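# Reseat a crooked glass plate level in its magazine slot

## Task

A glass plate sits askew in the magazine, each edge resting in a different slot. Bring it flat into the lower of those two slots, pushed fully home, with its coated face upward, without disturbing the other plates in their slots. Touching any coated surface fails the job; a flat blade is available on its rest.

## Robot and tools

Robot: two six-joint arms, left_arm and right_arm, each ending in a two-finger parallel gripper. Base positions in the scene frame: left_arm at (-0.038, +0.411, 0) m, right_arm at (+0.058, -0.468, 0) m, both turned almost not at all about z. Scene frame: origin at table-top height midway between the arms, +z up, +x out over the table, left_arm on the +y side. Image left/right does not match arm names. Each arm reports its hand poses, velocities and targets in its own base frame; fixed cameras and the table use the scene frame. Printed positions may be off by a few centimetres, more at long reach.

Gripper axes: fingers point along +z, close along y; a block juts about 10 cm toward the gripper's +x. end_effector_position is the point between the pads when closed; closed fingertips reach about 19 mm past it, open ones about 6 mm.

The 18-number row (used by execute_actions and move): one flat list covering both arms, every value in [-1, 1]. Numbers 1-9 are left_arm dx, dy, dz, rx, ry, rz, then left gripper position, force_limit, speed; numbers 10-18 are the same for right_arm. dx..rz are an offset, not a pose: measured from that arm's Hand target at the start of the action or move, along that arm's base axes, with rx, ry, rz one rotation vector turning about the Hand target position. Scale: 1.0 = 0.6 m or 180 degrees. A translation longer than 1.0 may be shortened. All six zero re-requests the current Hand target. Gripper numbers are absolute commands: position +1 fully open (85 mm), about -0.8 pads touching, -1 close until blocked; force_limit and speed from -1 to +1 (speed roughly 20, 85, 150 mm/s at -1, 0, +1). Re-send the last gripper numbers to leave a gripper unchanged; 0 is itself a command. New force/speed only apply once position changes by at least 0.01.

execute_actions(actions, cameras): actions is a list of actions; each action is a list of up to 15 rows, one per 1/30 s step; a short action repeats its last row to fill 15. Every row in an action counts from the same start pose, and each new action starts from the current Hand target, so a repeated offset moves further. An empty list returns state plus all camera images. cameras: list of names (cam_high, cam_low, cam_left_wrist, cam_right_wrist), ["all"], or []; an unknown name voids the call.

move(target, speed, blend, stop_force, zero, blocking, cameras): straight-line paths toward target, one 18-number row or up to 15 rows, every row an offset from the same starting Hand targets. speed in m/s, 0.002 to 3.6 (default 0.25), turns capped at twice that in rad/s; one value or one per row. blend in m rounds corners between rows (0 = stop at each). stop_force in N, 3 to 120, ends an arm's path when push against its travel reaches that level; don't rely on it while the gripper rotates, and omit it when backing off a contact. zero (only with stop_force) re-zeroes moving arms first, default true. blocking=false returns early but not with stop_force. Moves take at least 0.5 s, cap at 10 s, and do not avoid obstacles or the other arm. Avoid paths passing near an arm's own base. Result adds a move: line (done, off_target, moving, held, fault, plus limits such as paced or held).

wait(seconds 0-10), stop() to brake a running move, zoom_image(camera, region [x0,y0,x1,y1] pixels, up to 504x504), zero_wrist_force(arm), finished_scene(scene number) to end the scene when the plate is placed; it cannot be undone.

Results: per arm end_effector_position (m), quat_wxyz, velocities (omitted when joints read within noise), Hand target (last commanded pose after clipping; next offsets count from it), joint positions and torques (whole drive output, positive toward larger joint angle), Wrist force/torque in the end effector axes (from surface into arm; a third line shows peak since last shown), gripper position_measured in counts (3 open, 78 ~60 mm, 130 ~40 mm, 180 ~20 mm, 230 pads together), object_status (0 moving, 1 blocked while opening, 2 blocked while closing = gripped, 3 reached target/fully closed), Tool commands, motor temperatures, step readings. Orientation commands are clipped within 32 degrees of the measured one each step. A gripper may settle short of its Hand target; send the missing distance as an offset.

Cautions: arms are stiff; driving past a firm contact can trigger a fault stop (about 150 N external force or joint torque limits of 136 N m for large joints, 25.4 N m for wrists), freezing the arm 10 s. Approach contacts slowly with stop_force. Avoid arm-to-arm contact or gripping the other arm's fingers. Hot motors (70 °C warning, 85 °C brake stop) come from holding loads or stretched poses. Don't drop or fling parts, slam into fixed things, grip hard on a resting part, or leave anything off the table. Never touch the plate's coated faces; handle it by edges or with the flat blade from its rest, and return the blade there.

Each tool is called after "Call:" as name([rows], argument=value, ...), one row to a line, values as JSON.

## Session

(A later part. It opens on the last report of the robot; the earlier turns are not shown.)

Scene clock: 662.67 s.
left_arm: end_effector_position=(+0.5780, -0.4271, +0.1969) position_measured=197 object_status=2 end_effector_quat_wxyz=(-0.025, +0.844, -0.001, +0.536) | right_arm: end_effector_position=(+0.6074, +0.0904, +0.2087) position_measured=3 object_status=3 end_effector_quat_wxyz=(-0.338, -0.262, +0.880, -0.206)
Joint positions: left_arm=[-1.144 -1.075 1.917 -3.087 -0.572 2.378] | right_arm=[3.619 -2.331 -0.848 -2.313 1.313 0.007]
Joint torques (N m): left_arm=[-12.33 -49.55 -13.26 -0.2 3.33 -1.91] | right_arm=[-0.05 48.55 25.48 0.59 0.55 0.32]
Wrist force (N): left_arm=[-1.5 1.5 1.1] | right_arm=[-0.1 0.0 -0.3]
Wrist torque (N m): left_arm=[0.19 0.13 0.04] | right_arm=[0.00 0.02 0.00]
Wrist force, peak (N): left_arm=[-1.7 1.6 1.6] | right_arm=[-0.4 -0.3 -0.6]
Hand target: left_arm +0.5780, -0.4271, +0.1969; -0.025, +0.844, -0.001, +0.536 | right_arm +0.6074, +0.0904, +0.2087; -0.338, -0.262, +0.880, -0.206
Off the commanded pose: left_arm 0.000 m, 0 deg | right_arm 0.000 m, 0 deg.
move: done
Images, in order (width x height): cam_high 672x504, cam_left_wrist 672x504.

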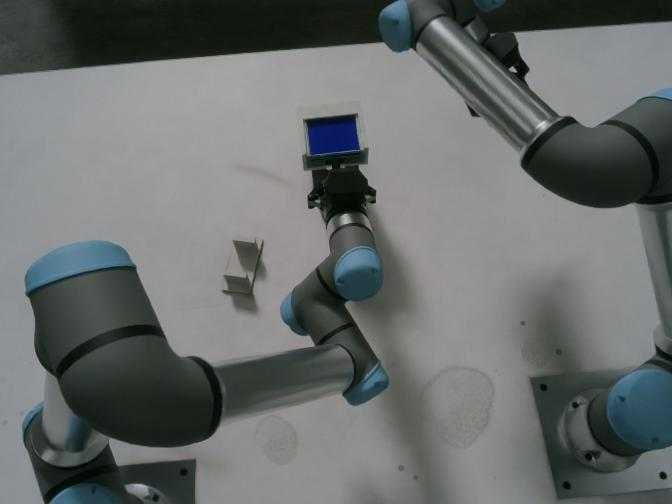

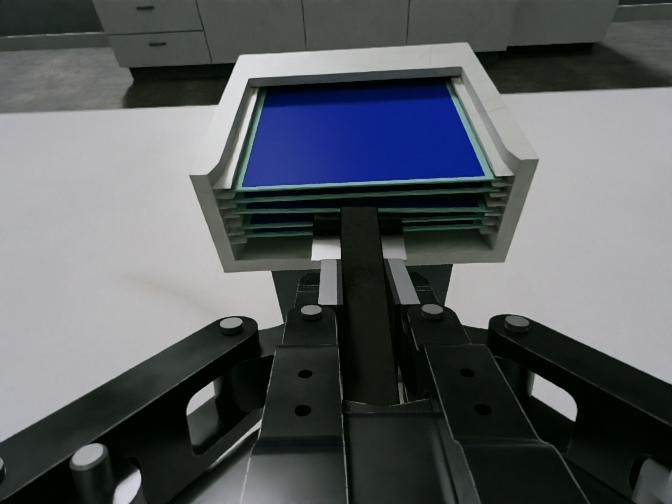

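Call:
move([
  [0,0,0.0032,0,0,0,-0.98,0.2,-1,0,0,0,0,0,0,1,1,1],
  [-0.2167,-0.0061,0.0032,0,0,0,-0.98,0.2,-1,0,0,0,0,0,0,1,1,1],
], speed=[0.02,0.06], cameras=["cam_left_wrist","cam_high"])

Call:
zoom_image(camera="cam_left_wrist", region=[200, 0, 500, 240])

Call:
zoom_image(camera="cam_high", region=[280, 90, 400, 270])

Scene clock: 672.50 s.
left_arm: end_effector_position=(+0.4479, -0.4308, +0.1989) position_measured=197 object_status=2 end_effector_quat_wxyz=(-0.025, +0.844, -0.001, +0.536) | right_arm: end_effector_position=(+0.6074, +0.0904, +0.2087) position_measured=3 object_status=3 end_effector_quat_wxyz=(-0.338, -0.262, +0.880, -0.206)
Joint positions: left_arm=[-1.392 -1.298 2.137 -2.688 -0.456 1.927] | right_arm=[3.619 -2.331 -0.848 -2.313 1.313 0.007]
Joint torques (N m): left_arm=[12.34 -20.68 -26.52 -5.15 0.57 -0.04] | right_arm=[-0.73 50.49 26.41 0.63 0.46 0.31]
Wrist force (N): left_arm=[-1.5 1.8 1.1] | right_arm=[0.1 0.0 0.0]
Wrist torque (N m): left_arm=[0.22 0.04 -0.05] | right_arm=[-0.01 -0.02 0.00]
Wrist force, peak (N): left_arm=[-1.4 1.6 2.1] | right_arm=[0.1 -0.2 -0.6]
Hand target: left_arm +0.4480, -0.4308, +0.1988; -0.025, +0.844, -0.001, +0.536 | right_arm +0.6074, +0.0904, +0.2087; -0.338, -0.262, +0.880, -0.206
Off the commanded pose: left_arm 0.000 m, 0 deg | right_arm 0.000 m, 0 deg.
move: done
Images, in order (width x height): cam_high 672x504, cam_left_wrist 672x504.

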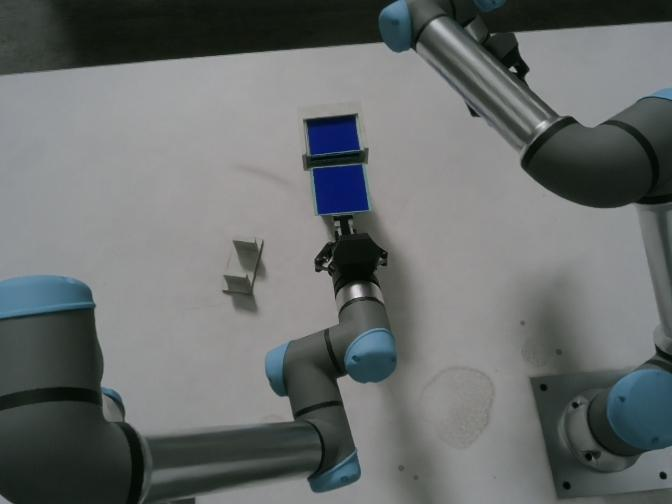

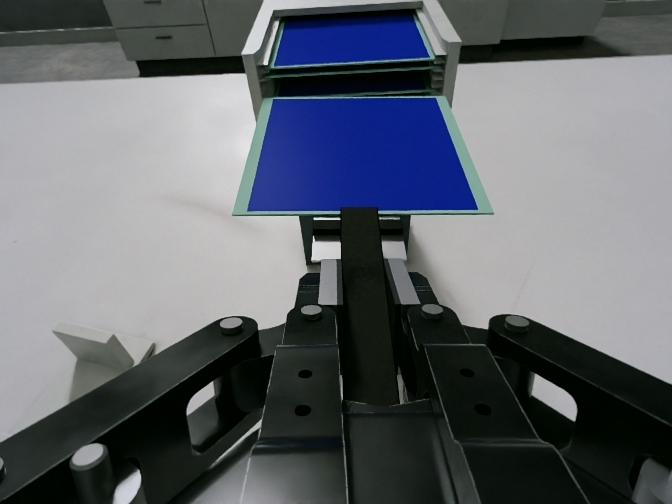

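Scaled by 1.680 from the camera's 672x504 image, which has a finer 960x720 frame.

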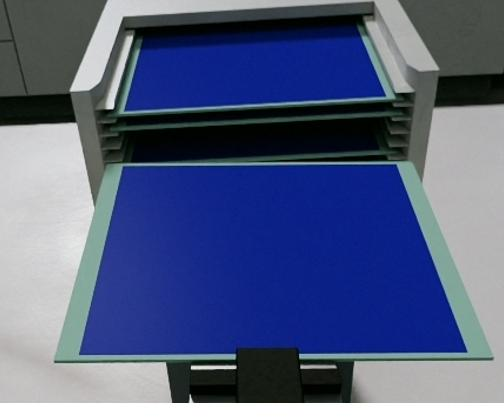

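Scaled by 2.800 from the camera's 672x504 image, which has a finer 960x720 frame.

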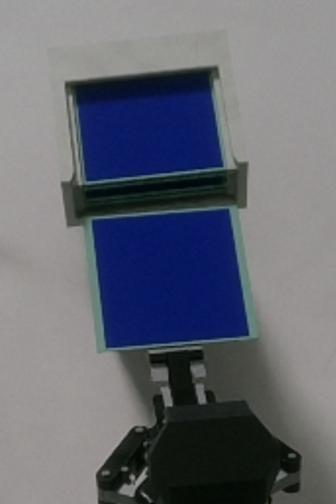

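Call:
zoom_image(camera="cam_left_wrist", region=[240, 50, 360, 120])

Call:
zoom_image(camera="cam_left_wrist", region=[350, 50, 470, 120])

Call:
zoom_image(camera="cam_left_wrist", region=[220, 170, 510, 270])

Scaled by 4.200 from the camera's 672x504 image, which has a finer 960x720 frame.

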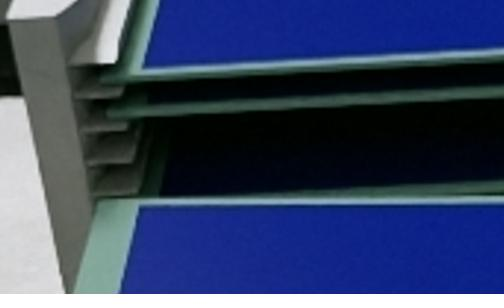

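Scaled by 4.200 from the camera's 672x504 image, which has a finer 960x720 frame.

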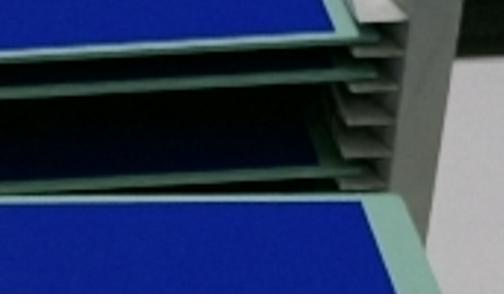

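Scaled by 1.738 from the camera's 672x504 image, which has a finer 960x720 frame.

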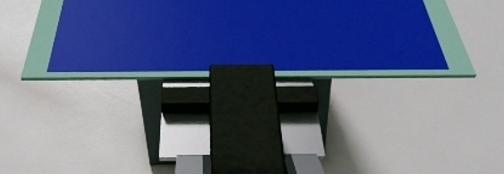

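Call:
move(target=[0,-0.0071,-0.0032,-0.01328,-0.00036,0.00806,-0.98,0.2,-1,0,0,0,0,0,0,1,1,1], speed=0.03, cameras=["cam_left_wrist"])

Call:
zoom_image(camera="cam_left_wrist", region=[240, 50, 360, 120])

Call:
zoom_image(camera="cam_left_wrist", region=[350, 50, 470, 120])

Scene clock: 797.37 s.
left_arm: end_effector_position=(+0.4480, -0.4351, +0.1969) position_measured=197 object_status=2 end_effector_quat_wxyz=(-0.014, +0.844, +0.021, +0.536) end_effector_velocity=(+0.000, -0.001, +0.001) end_effector_angular_velocity=(+0.004, -0.001, -0.002) | right_arm: end_effector_position=(+0.6074, +0.0904, +0.2087) position_measured=3 object_status=3 end_effector_quat_wxyz=(-0.338, -0.262, +0.880, -0.206)
Joint positions: left_arm=[-1.393 -1.288 2.124 -2.669 -0.455 1.864] | right_arm=[3.619 -2.331 -0.848 -2.313 1.313 0.007]
Joint velocities: left_arm=[0 0.001 -0.002 0 0.001 0.005] | right_arm=[within noise]
Joint torques (N m): left_arm=[-11.85 -31.23 -17.69 -1.77 3.52 1.73] | right_arm=[-0.56 48.8 24.29 0.47 0.56 0.32]
Wrist force (N): left_arm=[-1.7 1.6 1.1] | right_arm=[0.2 0.0 -0.2]
Wrist torque (N m): left_arm=[0.19 0.09 0.02] | right_arm=[0.00 -0.03 0.00]
Wrist force, peak (N): left_arm=[-1.9 1.7 1.1] | right_arm=[0.5 0.2 0.5]
Hand target: left_arm +0.4480, -0.4350, +0.1969; -0.014, +0.844, +0.021, +0.536 | right_arm +0.6074, +0.0904, +0.2087; -0.338, -0.262, +0.880, -0.206
Off the commanded pose: left_arm 0.000 m, 0 deg | right_arm 0.000 m, 0 deg.
move: done
Images, in order (width x height): cam_left_wrist 672x504.

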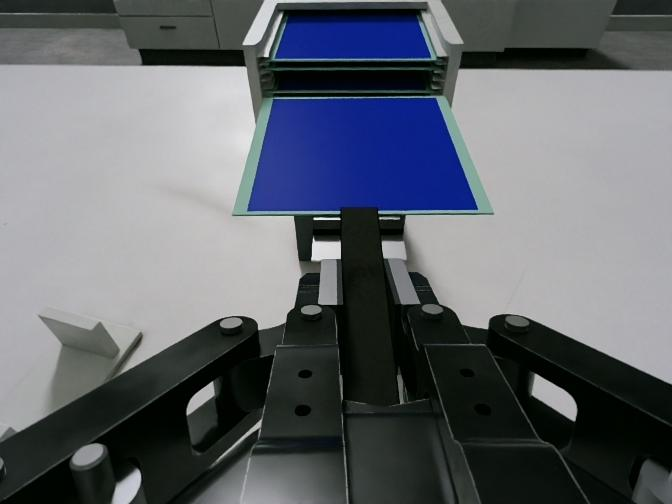

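Scaled by 4.200 from the camera's 672x504 image, which has a finer 960x720 frame.

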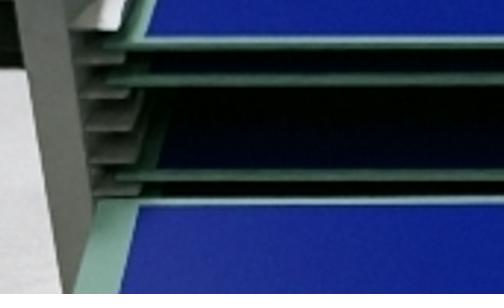

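Scaled by 4.200 from the camera's 672x504 image, which has a finer 960x720 frame.

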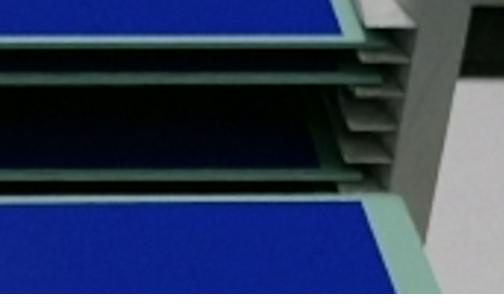

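Call:
move(target=[0.0233,0.00116,0,0,0,0,-0.98,0.2,-1,0,0,0,0,0,0,1,1,1], speed=0.04, cameras=["cam_left_wrist"])

Call:
zoom_image(camera="cam_left_wrist", region=[240, 60, 310, 120])

Call:
zoom_image(camera="cam_left_wrist", region=[400, 60, 470, 120])

Scene clock: 811.60 s.
left_arm: end_effector_position=(+0.4620, -0.4343, +0.1969) position_measured=197 object_status=2 end_effector_quat_wxyz=(-0.014, +0.844, +0.021, +0.536) | right_arm: end_effector_position=(+0.6074, +0.0904, +0.2087) position_measured=3 object_status=3 end_effector_quat_wxyz=(-0.338, -0.262, +0.880, -0.206)
Joint positions: left_arm=[-1.364 -1.264 2.108 -2.734 -0.463 1.927] | right_arm=[3.619 -2.331 -0.848 -2.313 1.313 0.007]
Joint torques (N m): left_arm=[-13.04 -42.38 -13.01 -0.22 2.96 -1.95] | right_arm=[0.22 49.32 24.77 0.51 0.84 0.4]
Wrist force (N): left_arm=[-1.6 1.5 0.9] | right_arm=[0.0 0.0 -0.1]
Wrist torque (N m): left_arm=[0.19 0.06 0.07] | right_arm=[-0.02 0.00 0.00]
Wrist force, peak (N): left_arm=[-1.8 1.7 1.3] | right_arm=[0.3 -0.1 -0.6]
Hand target: left_arm +0.4619, -0.4343, +0.1969; -0.014, +0.844, +0.021, +0.536 | right_arm +0.6074, +0.0904, +0.2087; -0.338, -0.262, +0.880, -0.206
Off the commanded pose: left_arm 0.000 m, 0 deg | right_arm 0.000 m, 0 deg.
move: done
Images, in order (width x height): cam_left_wrist 672x504.

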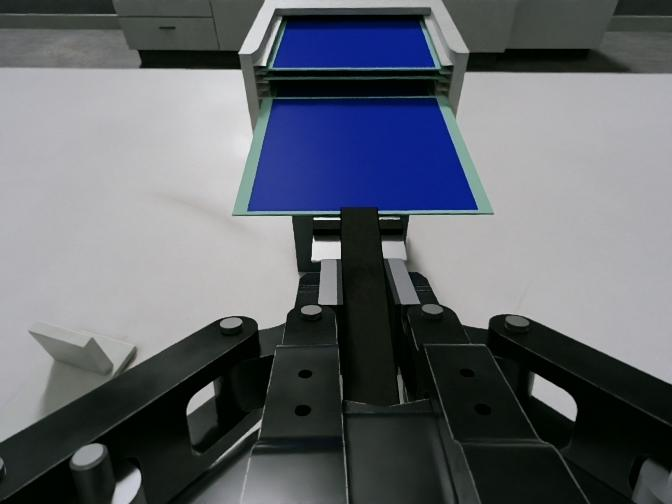

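Scaled by 7.200 from the camera's 672x504 image, which has a finer 960x720 frame.

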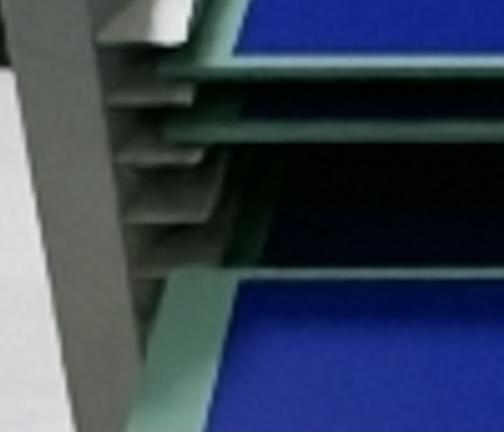

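Scaled by 7.200 from the camera's 672x504 image, which has a finer 960x720 frame.

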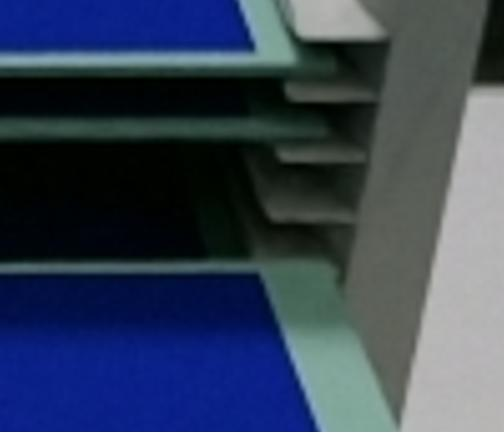

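Call:
move(target=[0.0067,0.00033,0,0,0,0,-0.98,0.2,-1,0,0,0,0,0,0,1,1,1], speed=0.03, cameras=["cam_left_wrist"])

Call:
zoom_image(camera="cam_left_wrist", region=[240, 70, 290, 120])

Call:
zoom_image(camera="cam_left_wrist", region=[420, 70, 470, 120])

Scene clock: 825.87 s.
left_arm: end_effector_position=(+0.4660, -0.4341, +0.1969) position_measured=197 object_status=2 end_effector_quat_wxyz=(-0.014, +0.844, +0.021, +0.536) | right_arm: end_effector_position=(+0.6074, +0.0904, +0.2087) position_measured=3 object_status=3 end_effector_quat_wxyz=(-0.338, -0.262, +0.880, -0.206)
Joint positions: left_arm=[-1.356 -1.257 2.103 -2.752 -0.466 1.944] | right_arm=[3.619 -2.331 -0.848 -2.313 1.313 0.007]
Joint torques (N m): left_arm=[1.28 -32.19 -19.74 -1.95 1.04 -2.04] | right_arm=[-0.41 49.29 25.25 0.53 0.58 0.31]
Wrist force (N): left_arm=[-1.4 1.2 1.2] | right_arm=[0.0 -0.2 -0.3]
Wrist torque (N m): left_arm=[0.14 0.03 -0.05] | right_arm=[-0.04 -0.01 0.00]
Wrist force, peak (N): left_arm=[-1.7 1.6 1.1] | right_arm=[0.1 -0.1 -0.5]
Hand target: left_arm +0.4660, -0.4341, +0.1969; -0.014, +0.844, +0.021, +0.536 | right_arm +0.6074, +0.0904, +0.2087; -0.338, -0.262, +0.880, -0.206
Off the commanded pose: left_arm 0.000 m, 0 deg | right_arm 0.000 m, 0 deg.
move: done
Images, in order (width x height): cam_left_wrist 672x504.

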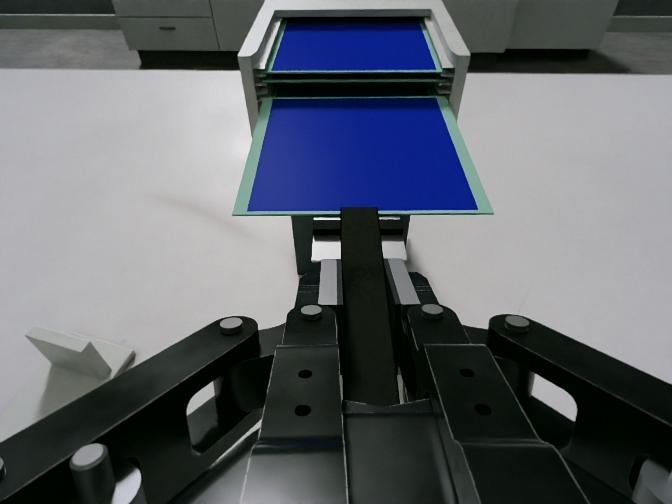

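Scaled by 10.080 from the camera's 672x504 image, which has a finer 960x720 frame.

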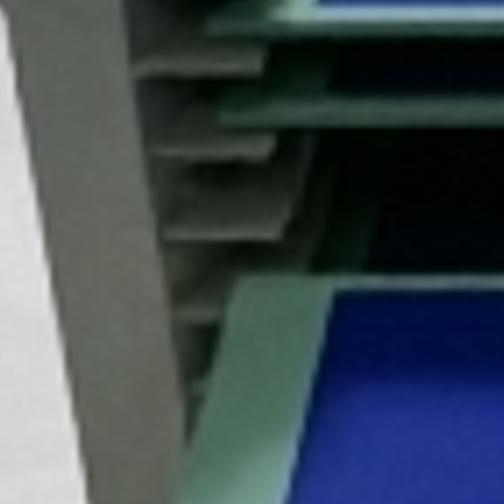

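Scaled by 10.080 from the camera's 672x504 image, which has a finer 960x720 frame.

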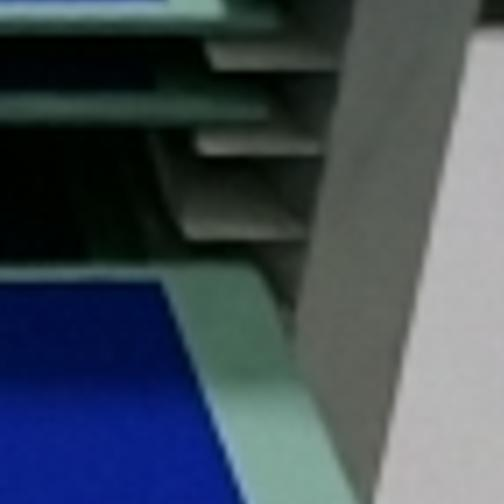

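Call:
move([
  [0,0,0,0.00167,0.00008,0,-0.98,0.2,-1,0,0,0,0,0,0,1,1,1],
  [0.0333,0.00166,0,0.00167,0.00008,0,-0.98,0.2,-1,0,0,0,0,0,0,1,1,1],
], speed=0.03, stop_force=3, cameras=["cam_left_wrist"])

Call:
zoom_image(camera="cam_left_wrist", region=[230, 70, 300, 140])

Call:
zoom_image(camera="cam_left_wrist", region=[420, 70, 490, 140])

Scene clock: 844.40 s.
left_arm: end_effector_position=(+0.4859, -0.4331, +0.1969) position_measured=197 object_status=2 end_effector_quat_wxyz=(-0.016, +0.844, +0.019, +0.536) | right_arm: end_effector_position=(+0.6074, +0.0904, +0.2087) position_measured=3 object_status=3 end_effector_quat_wxyz=(-0.338, -0.262, +0.880, -0.206)
Joint positions: left_arm=[-1.316 -1.222 2.075 -2.826 -0.479 2.026] | right_arm=[3.619 -2.331 -0.848 -2.313 1.313 0.007]
Joint torques (N m): left_arm=[-13.63 -44.57 -12.92 -0.25 3.52 -1.83] | right_arm=[-0.61 48.08 24.92 0.56 0.77 0.28]
Wrist force (N): left_arm=[-1.6 1.6 1.1] | right_arm=[-0.4 -0.1 0.0]
Wrist torque (N m): left_arm=[0.19 0.05 0.07] | right_arm=[-0.03 0.06 0.00]
Wrist force, peak (N): left_arm=[-1.9 1.4 1.5] | right_arm=[0.4 -0.5 -0.4]
Hand target: left_arm +0.4859, -0.4331, +0.1969; -0.016, +0.844, +0.019, +0.536 | right_arm +0.6074, +0.0904, +0.2087; -0.338, -0.262, +0.880, -0.206
Off the commanded pose: left_arm 0.000 m, 0 deg | right_arm 0.000 m, 0 deg.
move: done
Images, in order (width x height): cam_left_wrist 672x504.

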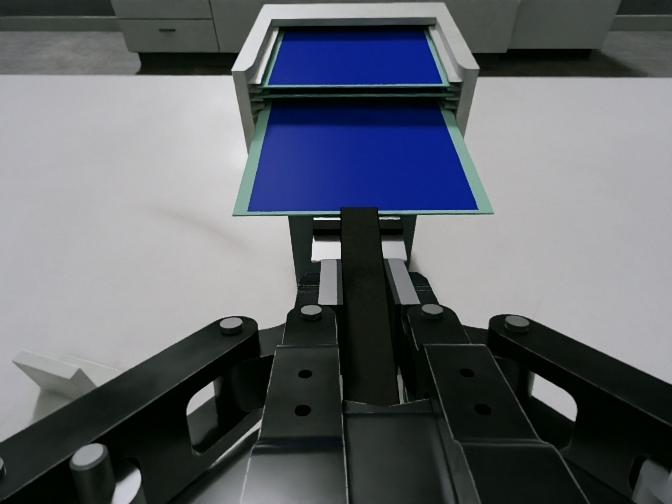

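Scaled by 7.200 from the camera's 672x504 image, which has a finer 960x720 frame.

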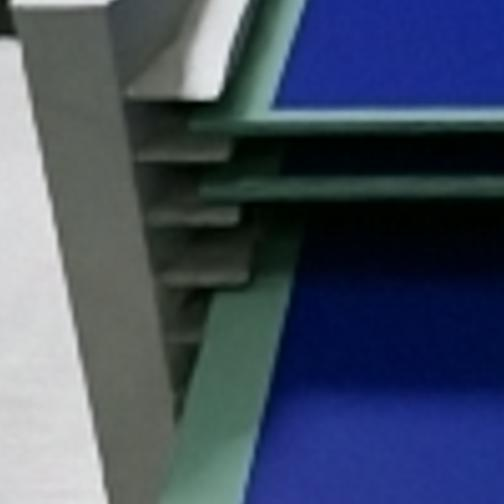

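Scaled by 7.200 from the camera's 672x504 image, which has a finer 960x720 frame.

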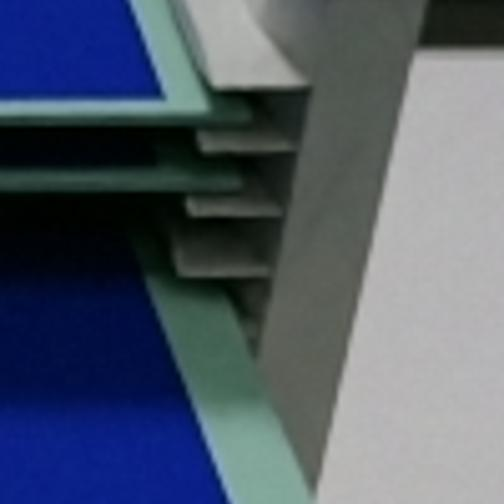

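Call:
move(target=[0.1535,0.00764,0,0,0,0,-0.98,0.2,-1,0,0,0,0,0,0,1,1,1], speed=0.04, stop_force=3, cameras=["cam_left_wrist"])

Call:
zoom_image(camera="cam_left_wrist", region=[190, 140, 330, 280])

Call:
zoom_image(camera="cam_left_wrist", region=[390, 140, 530, 280])

Scene clock: 853.53 s.
left_arm: end_effector_position=(+0.5780, -0.4285, +0.1969) position_measured=197 object_status=2 end_effector_quat_wxyz=(-0.016, +0.844, +0.019, +0.536) | right_arm: end_effector_position=(+0.6074, +0.0904, +0.2087) position_measured=3 object_status=3 end_effector_quat_wxyz=(-0.338, -0.262, +0.880, -0.206)
Joint positions: left_arm=[-1.146 -1.074 1.911 -3.067 -0.566 2.321] | right_arm=[3.619 -2.331 -0.848 -2.313 1.313 0.007]
Joint torques (N m): left_arm=[-13.35 -50.21 -13.79 -0.33 3.05 -1.67] | right_arm=[-0.43 48.5 25.5 0.64 0.79 0.24]
Wrist force (N): left_arm=[-1.9 1.6 1.3] | right_arm=[0.1 -0.1 0.3]
Wrist torque (N m): left_arm=[0.21 0.12 0.08] | right_arm=[-0.03 -0.01 0.00]
Wrist force, peak (N): left_arm=[-2.2 1.5 1.5] | right_arm=[0.1 0.0 -0.7]
Hand target: left_arm +0.5780, -0.4285, +0.1969; -0.016, +0.844, +0.019, +0.536 | right_arm +0.6074, +0.0904, +0.2087; -0.338, -0.262, +0.880, -0.206
Off the commanded pose: left_arm 0.000 m, 0 deg | right_arm 0.000 m, 0 deg.
move: done
Images, in order (width x height): cam_left_wrist 672x504.

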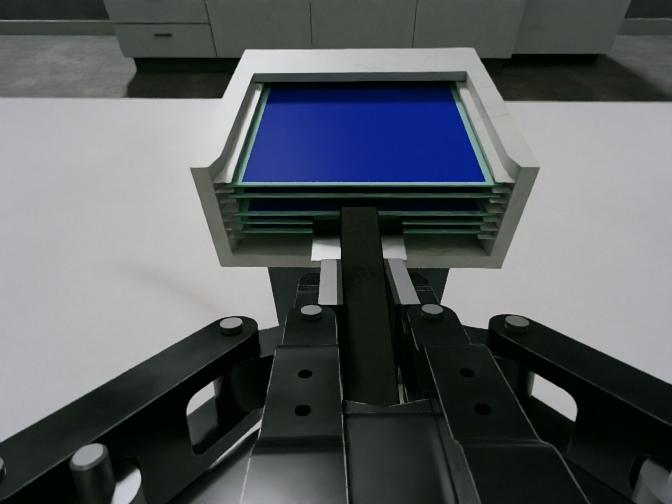

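Scaled by 3.600 from the camera's 672x504 image, which has a finer 960x720 frame.

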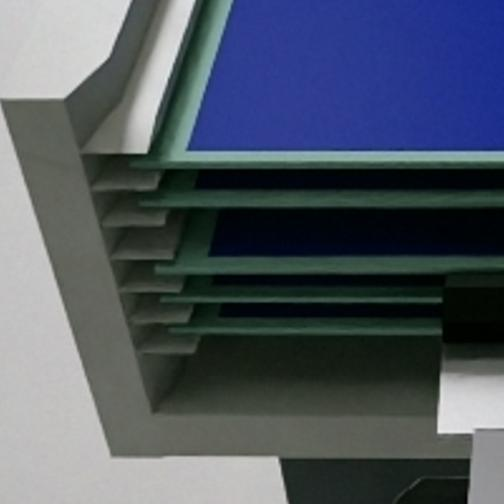

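Scaled by 3.600 from the camera's 672x504 image, which has a finer 960x720 frame.

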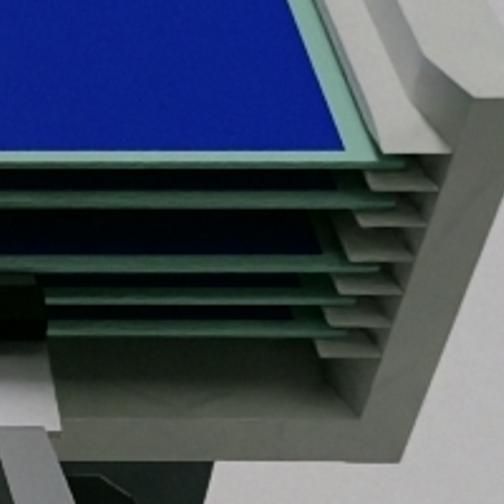

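Call:
move(target=[0.0072,0.00036,0,0,0,0,-0.98,0.2,-1,0,0,0,0,0,0,1,1,1], speed=0.02, stop_force=3, cameras=["cam_left_wrist"])

Call:
zoom_image(camera="cam_left_wrist", region=[190, 150, 330, 290])

Call:
zoom_image(camera="cam_left_wrist", region=[390, 150, 530, 290])

Scene clock: 863.93 s.
left_arm: end_effector_position=(+0.5824, -0.4283, +0.1969) position_measured=197 object_status=2 end_effector_quat_wxyz=(-0.016, +0.844, +0.019, +0.536) | right_arm: end_effector_position=(+0.6074, +0.0904, +0.2087) position_measured=3 object_status=3 end_effector_quat_wxyz=(-0.338, -0.262, +0.880, -0.206)
Joint positions: left_arm=[-1.139 -1.067 1.902 -3.074 -0.571 2.332] | right_arm=[3.619 -2.331 -0.848 -2.313 1.313 0.007]
Joint torques (N m): left_arm=[-13.06 -49.89 -11.79 -0.24 2.98 -2.06] | right_arm=[-0.5 49.24 24.52 0.73 0.76 0.45]
Wrist force (N): left_arm=[-1.7 1.7 1.3] | right_arm=[0.2 -0.3 0.0]
Wrist torque (N m): left_arm=[0.22 0.09 -0.01] | right_arm=[-0.05 -0.03 0.00]
Wrist force, peak (N): left_arm=[-2.2 1.6 1.3] | right_arm=[-0.1 -0.4 -0.5]
Hand target: left_arm +0.5824, -0.4283, +0.1969; -0.016, +0.844, +0.019, +0.536 | right_arm +0.6074, +0.0904, +0.2087; -0.338, -0.262, +0.880, -0.206
Off the commanded pose: left_arm 0.000 m, 0 deg | right_arm 0.000 m, 0 deg.
move: done
Images, in order (width x height): cam_left_wrist 672x504.

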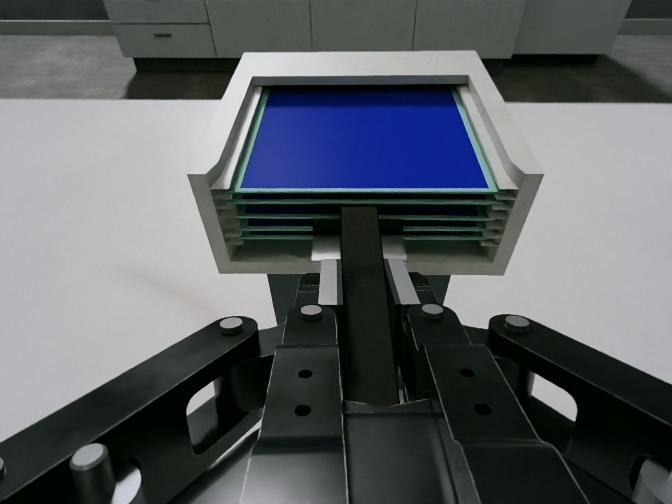

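Scaled by 3.600 from the camera's 672x504 image, which has a finer 960x720 frame.

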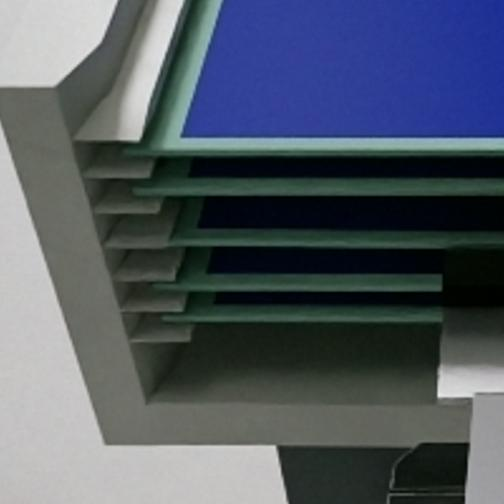

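Scaled by 3.600 from the camera's 672x504 image, which has a finer 960x720 frame.

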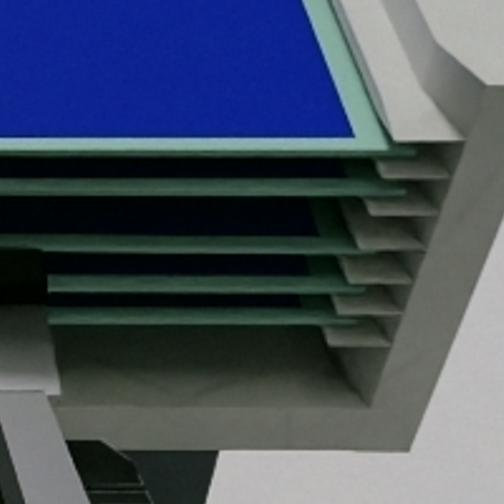

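Call:
move(target=[0,0,-0.0015,0,0,0,-0.98,0.2,-1,0,0,0,0,0,0,1,1,1], speed=0.01, cameras=["cam_left_wrist"])

Call:
zoom_image(camera="cam_left_wrist", region=[210, 180, 280, 250])

Call:
zoom_image(camera="cam_left_wrist", region=[450, 180, 520, 250])

Scene clock: 881.77 s.
left_arm: end_effector_position=(+0.5824, -0.4283, +0.1960) position_measured=197 object_status=2 end_effector_quat_wxyz=(-0.016, +0.844, +0.019, +0.536) | right_arm: end_effector_position=(+0.6074, +0.0904, +0.2087) position_measured=3 object_status=3 end_effector_quat_wxyz=(-0.338, -0.262, +0.880, -0.206)
Joint positions: left_arm=[-1.139 -1.065 1.902 -3.076 -0.571 2.332] | right_arm=[3.619 -2.331 -0.848 -2.313 1.313 0.007]
Joint torques (N m): left_arm=[-12.04 -31.31 -13.24 -5.41 3.15 -1.95] | right_arm=[-0.47 47.79 24.85 0.62 0.82 0.5]
Wrist force (N): left_arm=[-1.6 1.4 1.2] | right_arm=[0.3 -0.2 -0.2]
Wrist torque (N m): left_arm=[0.19 0.10 -0.02] | right_arm=[-0.04 -0.05 0.00]
Wrist force, peak (N): left_arm=[-2.0 1.7 1.4] | right_arm=[-0.1 -0.1 -0.6]
Hand target: left_arm +0.5824, -0.4283, +0.1960; -0.016, +0.844, +0.019, +0.536 | right_arm +0.6074, +0.0904, +0.2087; -0.338, -0.262, +0.880, -0.206
Off the commanded pose: left_arm 0.000 m, 0 deg | right_arm 0.000 m, 0 deg.
move: done
Images, in order (width x height): cam_left_wrist 672x504.

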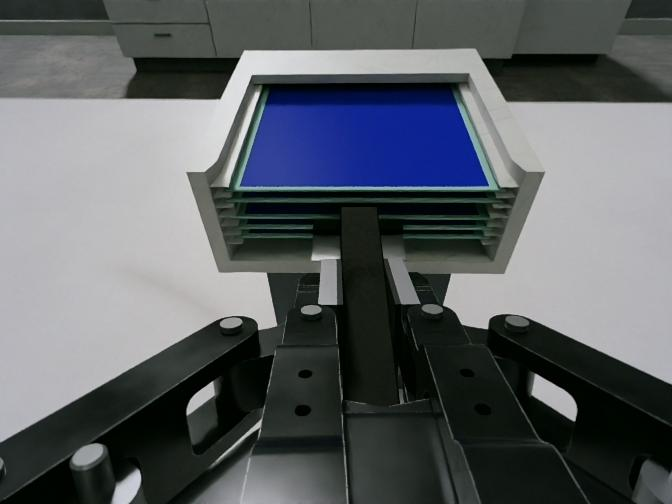

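Scaled by 7.200 from the camera's 672x504 image, which has a finer 960x720 frame.

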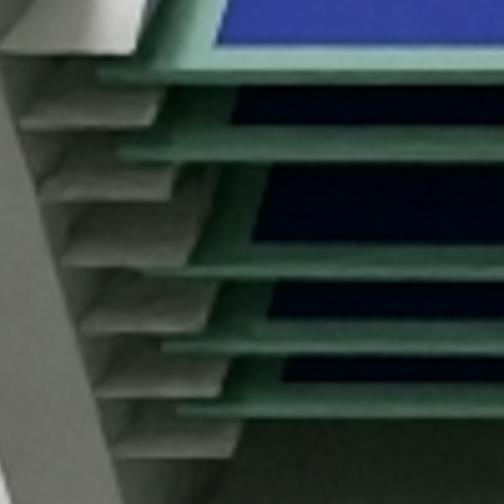

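Scaled by 7.200 from the camera's 672x504 image, which has a finer 960x720 frame.

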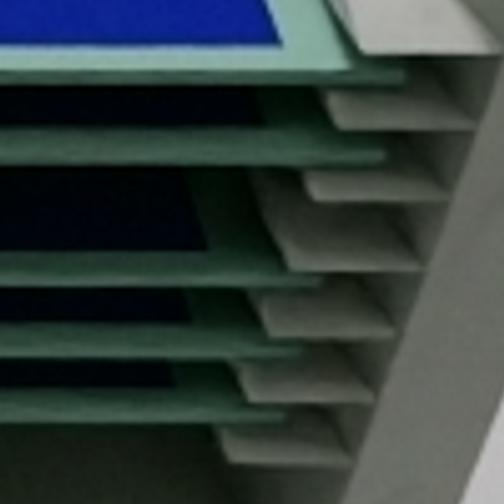

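Call:
move(target=[0,0,-0.002,0,0,0,-0.98,0.2,-1,0,0,0,0,0,0,1,1,1], speed=0.01, cameras=["cam_left_wrist"])

Call:
zoom_image(camera="cam_left_wrist", region=[210, 180, 280, 250])

Call:
zoom_image(camera="cam_left_wrist", region=[450, 180, 520, 250])

Scene clock: 895.07 s.
left_arm: end_effector_position=(+0.5824, -0.4283, +0.1948) position_measured=197 object_status=2 end_effector_quat_wxyz=(-0.016, +0.844, +0.019, +0.536) | right_arm: end_effector_position=(+0.6074, +0.0904, +0.2087) position_measured=3 object_status=3 end_effector_quat_wxyz=(-0.338, -0.262, +0.880, -0.206)
Joint positions: left_arm=[-1.139 -1.063 1.903 -3.079 -0.571 2.332] | right_arm=[3.619 -2.331 -0.848 -2.313 1.313 0.007]
Joint torques (N m): left_arm=[-13.38 -32.62 -14 -5.48 3.11 0.87] | right_arm=[-0.69 48.63 24.33 0.62 0.88 0.4]
Wrist force (N): left_arm=[-1.5 1.4 1.2] | right_arm=[0.0 -0.1 -0.3]
Wrist torque (N m): left_arm=[0.18 0.13 -0.01] | right_arm=[-0.02 0.00 0.00]
Wrist force, peak (N): left_arm=[-2.0 1.6 1.4] | right_arm=[0.2 -0.3 -0.7]
Hand target: left_arm +0.5824, -0.4283, +0.1948; -0.016, +0.844, +0.019, +0.536 | right_arm +0.6074, +0.0904, +0.2087; -0.338, -0.262, +0.880, -0.206
Off the commanded pose: left_arm 0.000 m, 0 deg | right_arm 0.000 m, 0 deg.
move: done
Images, in order (width x height): cam_left_wrist 672x504.

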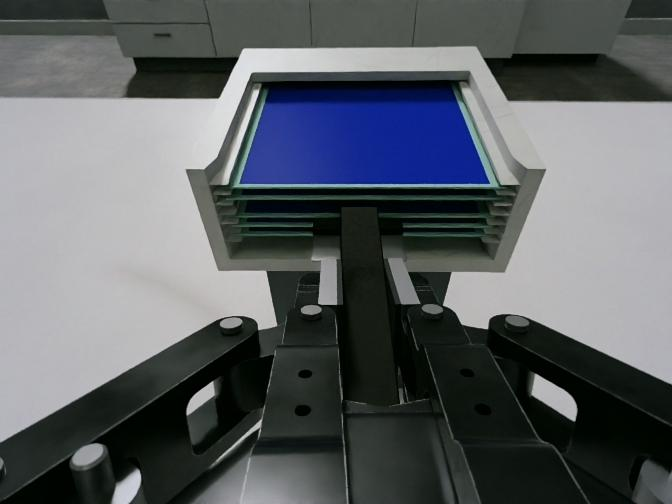

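Scaled by 7.200 from the camera's 672x504 image, which has a finer 960x720 frame.

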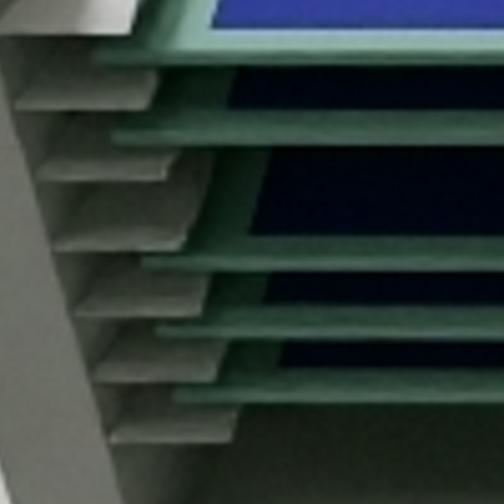

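Scaled by 7.200 from the camera's 672x504 image, which has a finer 960x720 frame.

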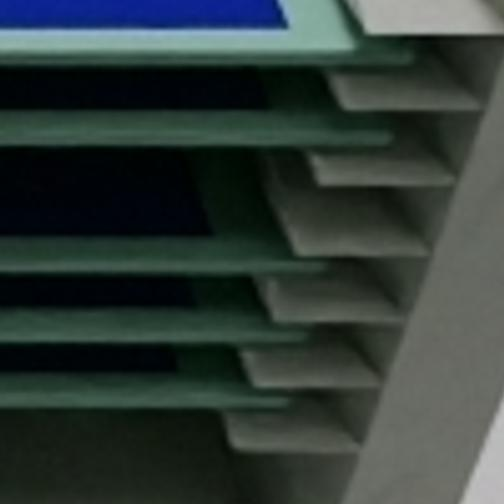

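Call:
move(target=[-0.0333,-0.00166,0,0,0,0,-0.98,0.2,-1,0,0,0,0,0,0,1,1,1], speed=0.03, cameras=["cam_left_wrist"])

Call:
zoom_image(camera="cam_left_wrist", region=[200, 120, 500, 240])

Scene clock: 899.87 s.
left_arm: end_effector_position=(+0.5622, -0.4294, +0.1949) position_measured=197 object_status=2 end_effector_quat_wxyz=(-0.016, +0.844, +0.019, +0.536) end_effector_velocity=(+0.001, +0.000, +0.001) end_effector_angular_velocity=(-0.001, -0.001, -0.001) | right_arm: end_effector_position=(+0.6074, +0.0904, +0.2087) position_measured=3 object_status=3 end_effector_quat_wxyz=(-0.338, -0.262, +0.880, -0.206)
Joint positions: left_arm=[-1.174 -1.094 1.944 -3.045 -0.55 2.28] | right_arm=[3.619 -2.331 -0.848 -2.313 1.313 0.007]
Joint velocities: left_arm=[0.002 0.001 -0.004 -0.002 -0.001 0.005] | right_arm=[within noise]
Joint torques (N m): left_arm=[12.97 -28.55 -27.41 -5.63 -0.14 1.13] | right_arm=[0.46 48.5 24.82 0.73 1 0.41]
Wrist force (N): left_arm=[-1.5 1.5 1.4] | right_arm=[0.1 -0.2 0.0]
Wrist torque (N m): left_arm=[0.18 0.12 0.05] | right_arm=[-0.05 -0.02 0.00]
Wrist force, peak (N): left_arm=[-1.4 1.5 1.7] | right_arm=[0.3 -0.4 -0.4]
Hand target: left_arm +0.5624, -0.4293, +0.1948; -0.016, +0.844, +0.019, +0.536 | right_arm +0.6074, +0.0904, +0.2087; -0.338, -0.262, +0.880, -0.206
Off the commanded pose: left_arm 0.000 m, 0 deg | right_arm 0.000 m, 0 deg.
move: done
Images, in order (width x height): cam_left_wrist 672x504.

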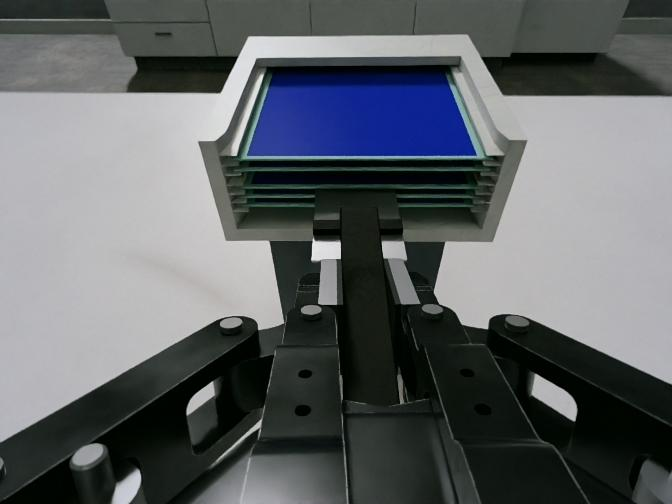

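Scaled by 1.680 from the camera's 672x504 image, which has a finer 960x720 frame.

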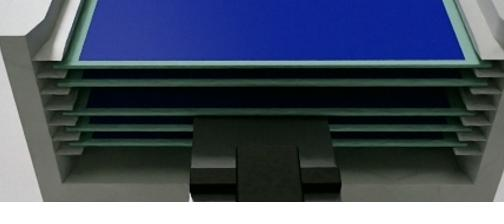

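Call:
move([
  [-0.19975,-0.00994,0,0,0,0,-0.98,0.2,-1,0,0,0,0,0,0,1,1,1],
  [-0.22233,0.3995,-0.11,-0.00286,0.00008,-0.09415,-0.98,0.2,-1,0,0,0,0,0,0,1,1,1],
], speed=[0.06,0.2], cameras=["cam_left_wrist","cam_high"])

Call:
zoom_image(camera="cam_high", region=[280, 80, 400, 220])

Scene clock: 919.00 s.
left_arm: end_effector_position=(+0.4290, -0.1896, +0.1288) position_measured=197 object_status=2 end_effector_quat_wxyz=(+0.067, +0.837, -0.103, +0.533) | right_arm: end_effector_position=(+0.6074, +0.0904, +0.2087) position_measured=3 object_status=3 end_effector_quat_wxyz=(-0.338, -0.262, +0.880, -0.206)
Joint positions: left_arm=[-1.16 -1.143 2.8 -4.146 -0.771 2.637] | right_arm=[3.619 -2.331 -0.848 -2.313 1.313 0.007]
Joint torques (N m): left_arm=[-3.98 -22.18 5.41 -4.24 -0.72 0.07] | right_arm=[-0.45 48.56 25.03 0.99 1.03 0.4]
Wrist force (N): left_arm=[-1.4 1.2 1.3] | right_arm=[0.1 0.2 -0.6]
Wrist torque (N m): left_arm=[0.11 0.11 0.11] | right_arm=[0.03 -0.01 0.00]
Wrist force, peak (N): left_arm=[-0.4 4.6 0.7] | right_arm=[0.1 0.2 -0.6]
Hand target: left_arm +0.4290, -0.1896, +0.1288; +0.067, +0.837, -0.103, +0.533 | right_arm +0.6074, +0.0904, +0.2087; -0.338, -0.262, +0.880, -0.206
Off the commanded pose: left_arm 0.000 m, 0 deg | right_arm 0.000 m, 0 deg.
move: done
Images, in order (width x height): cam_high 672x504, cam_left_wrist 672x504.

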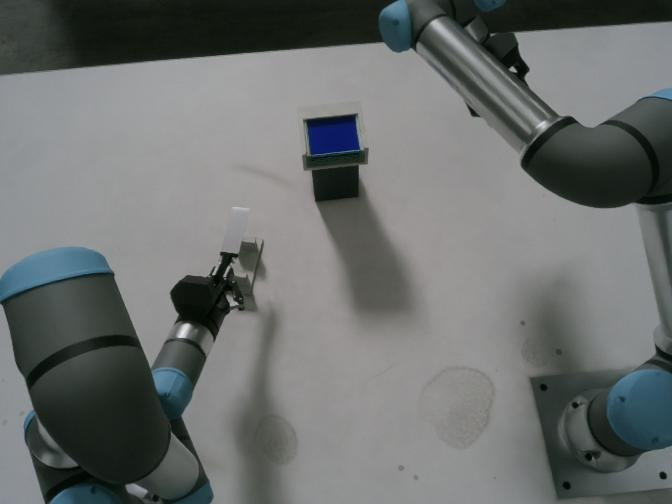

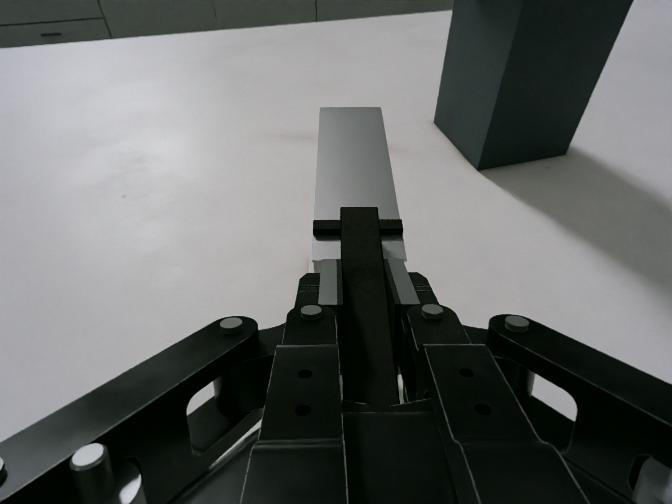

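Scaled by 3.600 from the camera's 672x504 image, which has a finer 960x720 frame.

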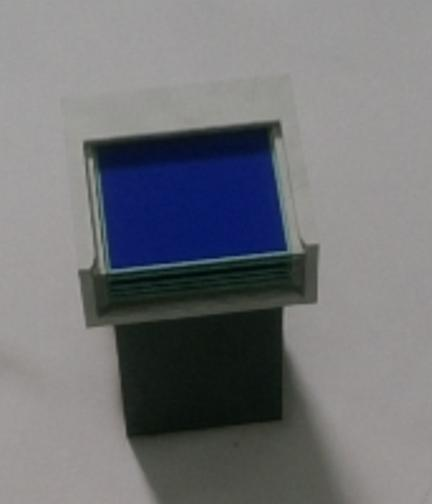

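Call:
move([
  [0,0,-0.1198,0,0,0,-0.98,0.2,-1,0,0,0,0,0,0,1,1,1],
  [0,0,-0.1200,0,0,0,0.5,0.2,-0.6,0,0,0,0,0,0,1,1,1],
  [0,0,0,0,0,0,0.5,0.2,-0.6,0,0,0,0,0,0,1,1,1],
], speed=[0.08,0.02,0.12], cameras=["cam_left_wrist"])

Scene clock: 927.00 s.
left_arm: end_effector_position=(+0.4290, -0.1896, +0.1288) position_measured=66 object_status=3 end_effector_quat_wxyz=(+0.067, +0.837, -0.103, +0.533) | right_arm: end_effector_position=(+0.6074, +0.0904, +0.2087) position_measured=3 object_status=3 end_effector_quat_wxyz=(-0.338, -0.262, +0.880, -0.206)
Joint positions: left_arm=[-1.16 -1.143 2.801 -4.147 -0.771 2.638] | right_arm=[3.619 -2.331 -0.848 -2.313 1.313 0.007]
Joint torques (N m): left_arm=[5.82 -29.32 -8.38 -2.2 -0.47 1.39] | right_arm=[0.12 48.21 24.88 1.09 0.98 0.33]
Wrist force (N): left_arm=[-0.5 0.9 1.0] | right_arm=[0.1 -0.2 -0.1]
Wrist torque (N m): left_arm=[0.07 0.13 0.08] | right_arm=[-0.04 -0.01 0.01]
Wrist force, peak (N): left_arm=[12.9 0.5 -6.7] | right_arm=[-0.1 0.0 -0.6]
Hand target: left_arm +0.4290, -0.1896, +0.1288; +0.067, +0.837, -0.103, +0.533 | right_arm +0.6074, +0.0904, +0.2087; -0.338, -0.262, +0.880, -0.206
Off the commanded pose: left_arm 0.000 m, 0 deg | right_arm 0.000 m, 0 deg.
move: done
Images, in order (width x height): cam_left_wrist 672x504.

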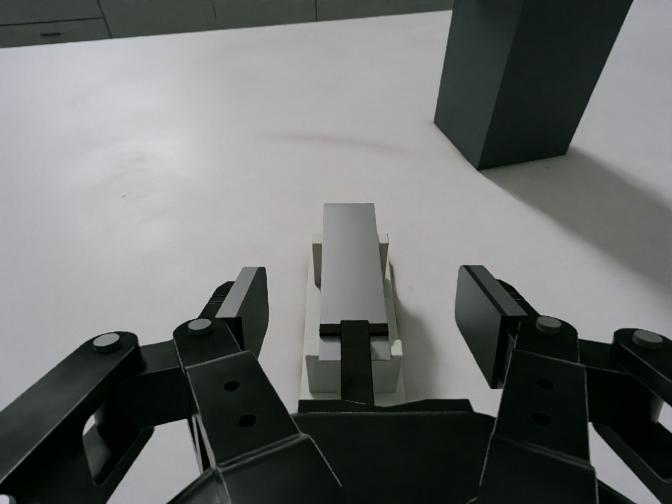

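Call:
move(target=[0.035,-0.4007,0.14,0,0,0.0942,0.5,0.2,-0.6,0,0,0,0,0,0,1,1,1], speed=0.3, cameras=["cam_left_wrist"])

Call:
zoom_image(camera="cam_left_wrist", region=[240, 20, 460, 150])

Scene clock: 934.97 s.
left_arm: end_effector_position=(+0.4499, -0.4301, +0.2128) position_measured=66 object_status=3 end_effector_quat_wxyz=(-0.012, +0.843, +0.022, +0.537) | right_arm: end_effector_position=(+0.6074, +0.0904, +0.2087) position_measured=3 object_status=3 end_effector_quat_wxyz=(-0.338, -0.262, +0.880, -0.206)
Joint positions: left_arm=[-1.387 -1.324 2.121 -2.647 -0.456 1.877] | right_arm=[3.619 -2.331 -0.848 -2.313 1.313 0.007]
Joint torques (N m): left_arm=[12.01 -34.26 -28.57 0.02 2.31 -1.8] | right_arm=[0.27 49.54 24.63 1.11 1.1 0.48]
Wrist force (N): left_arm=[-0.3 1.4 0.6] | right_arm=[-0.3 -0.1 -0.1]
Wrist torque (N m): left_arm=[0.16 0.10 -0.04] | right_arm=[-0.03 0.05 0.00]
Wrist force, peak (N): left_arm=[1.2 4.7 0.2] | right_arm=[-0.3 -0.3 -0.5]
Hand target: left_arm +0.4500, -0.4300, +0.2128; -0.013, +0.843, +0.022, +0.537 | right_arm +0.6074, +0.0904, +0.2087; -0.338, -0.262, +0.880, -0.206
Off the commanded pose: left_arm 0.000 m, 0 deg | right_arm 0.000 m, 0 deg.
move: done
Images, in order (width x height): cam_left_wrist 672x504.

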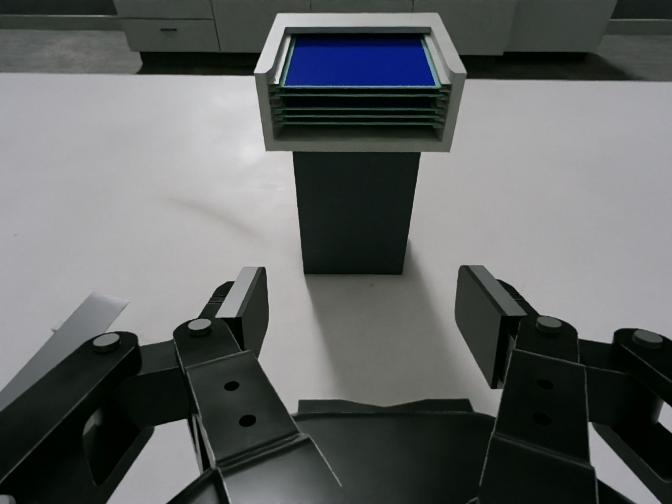

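Scaled by 2.291 from the camera's 672x504 image, which has a finer 960x720 frame.

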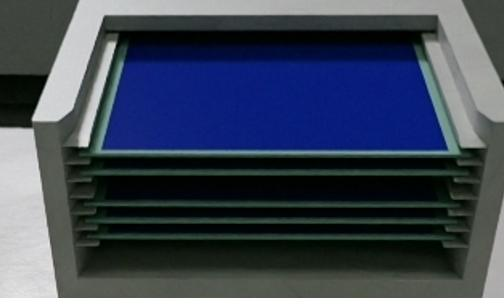

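Call:
finished_scene(scene=1)

The scene is finished: the task was done.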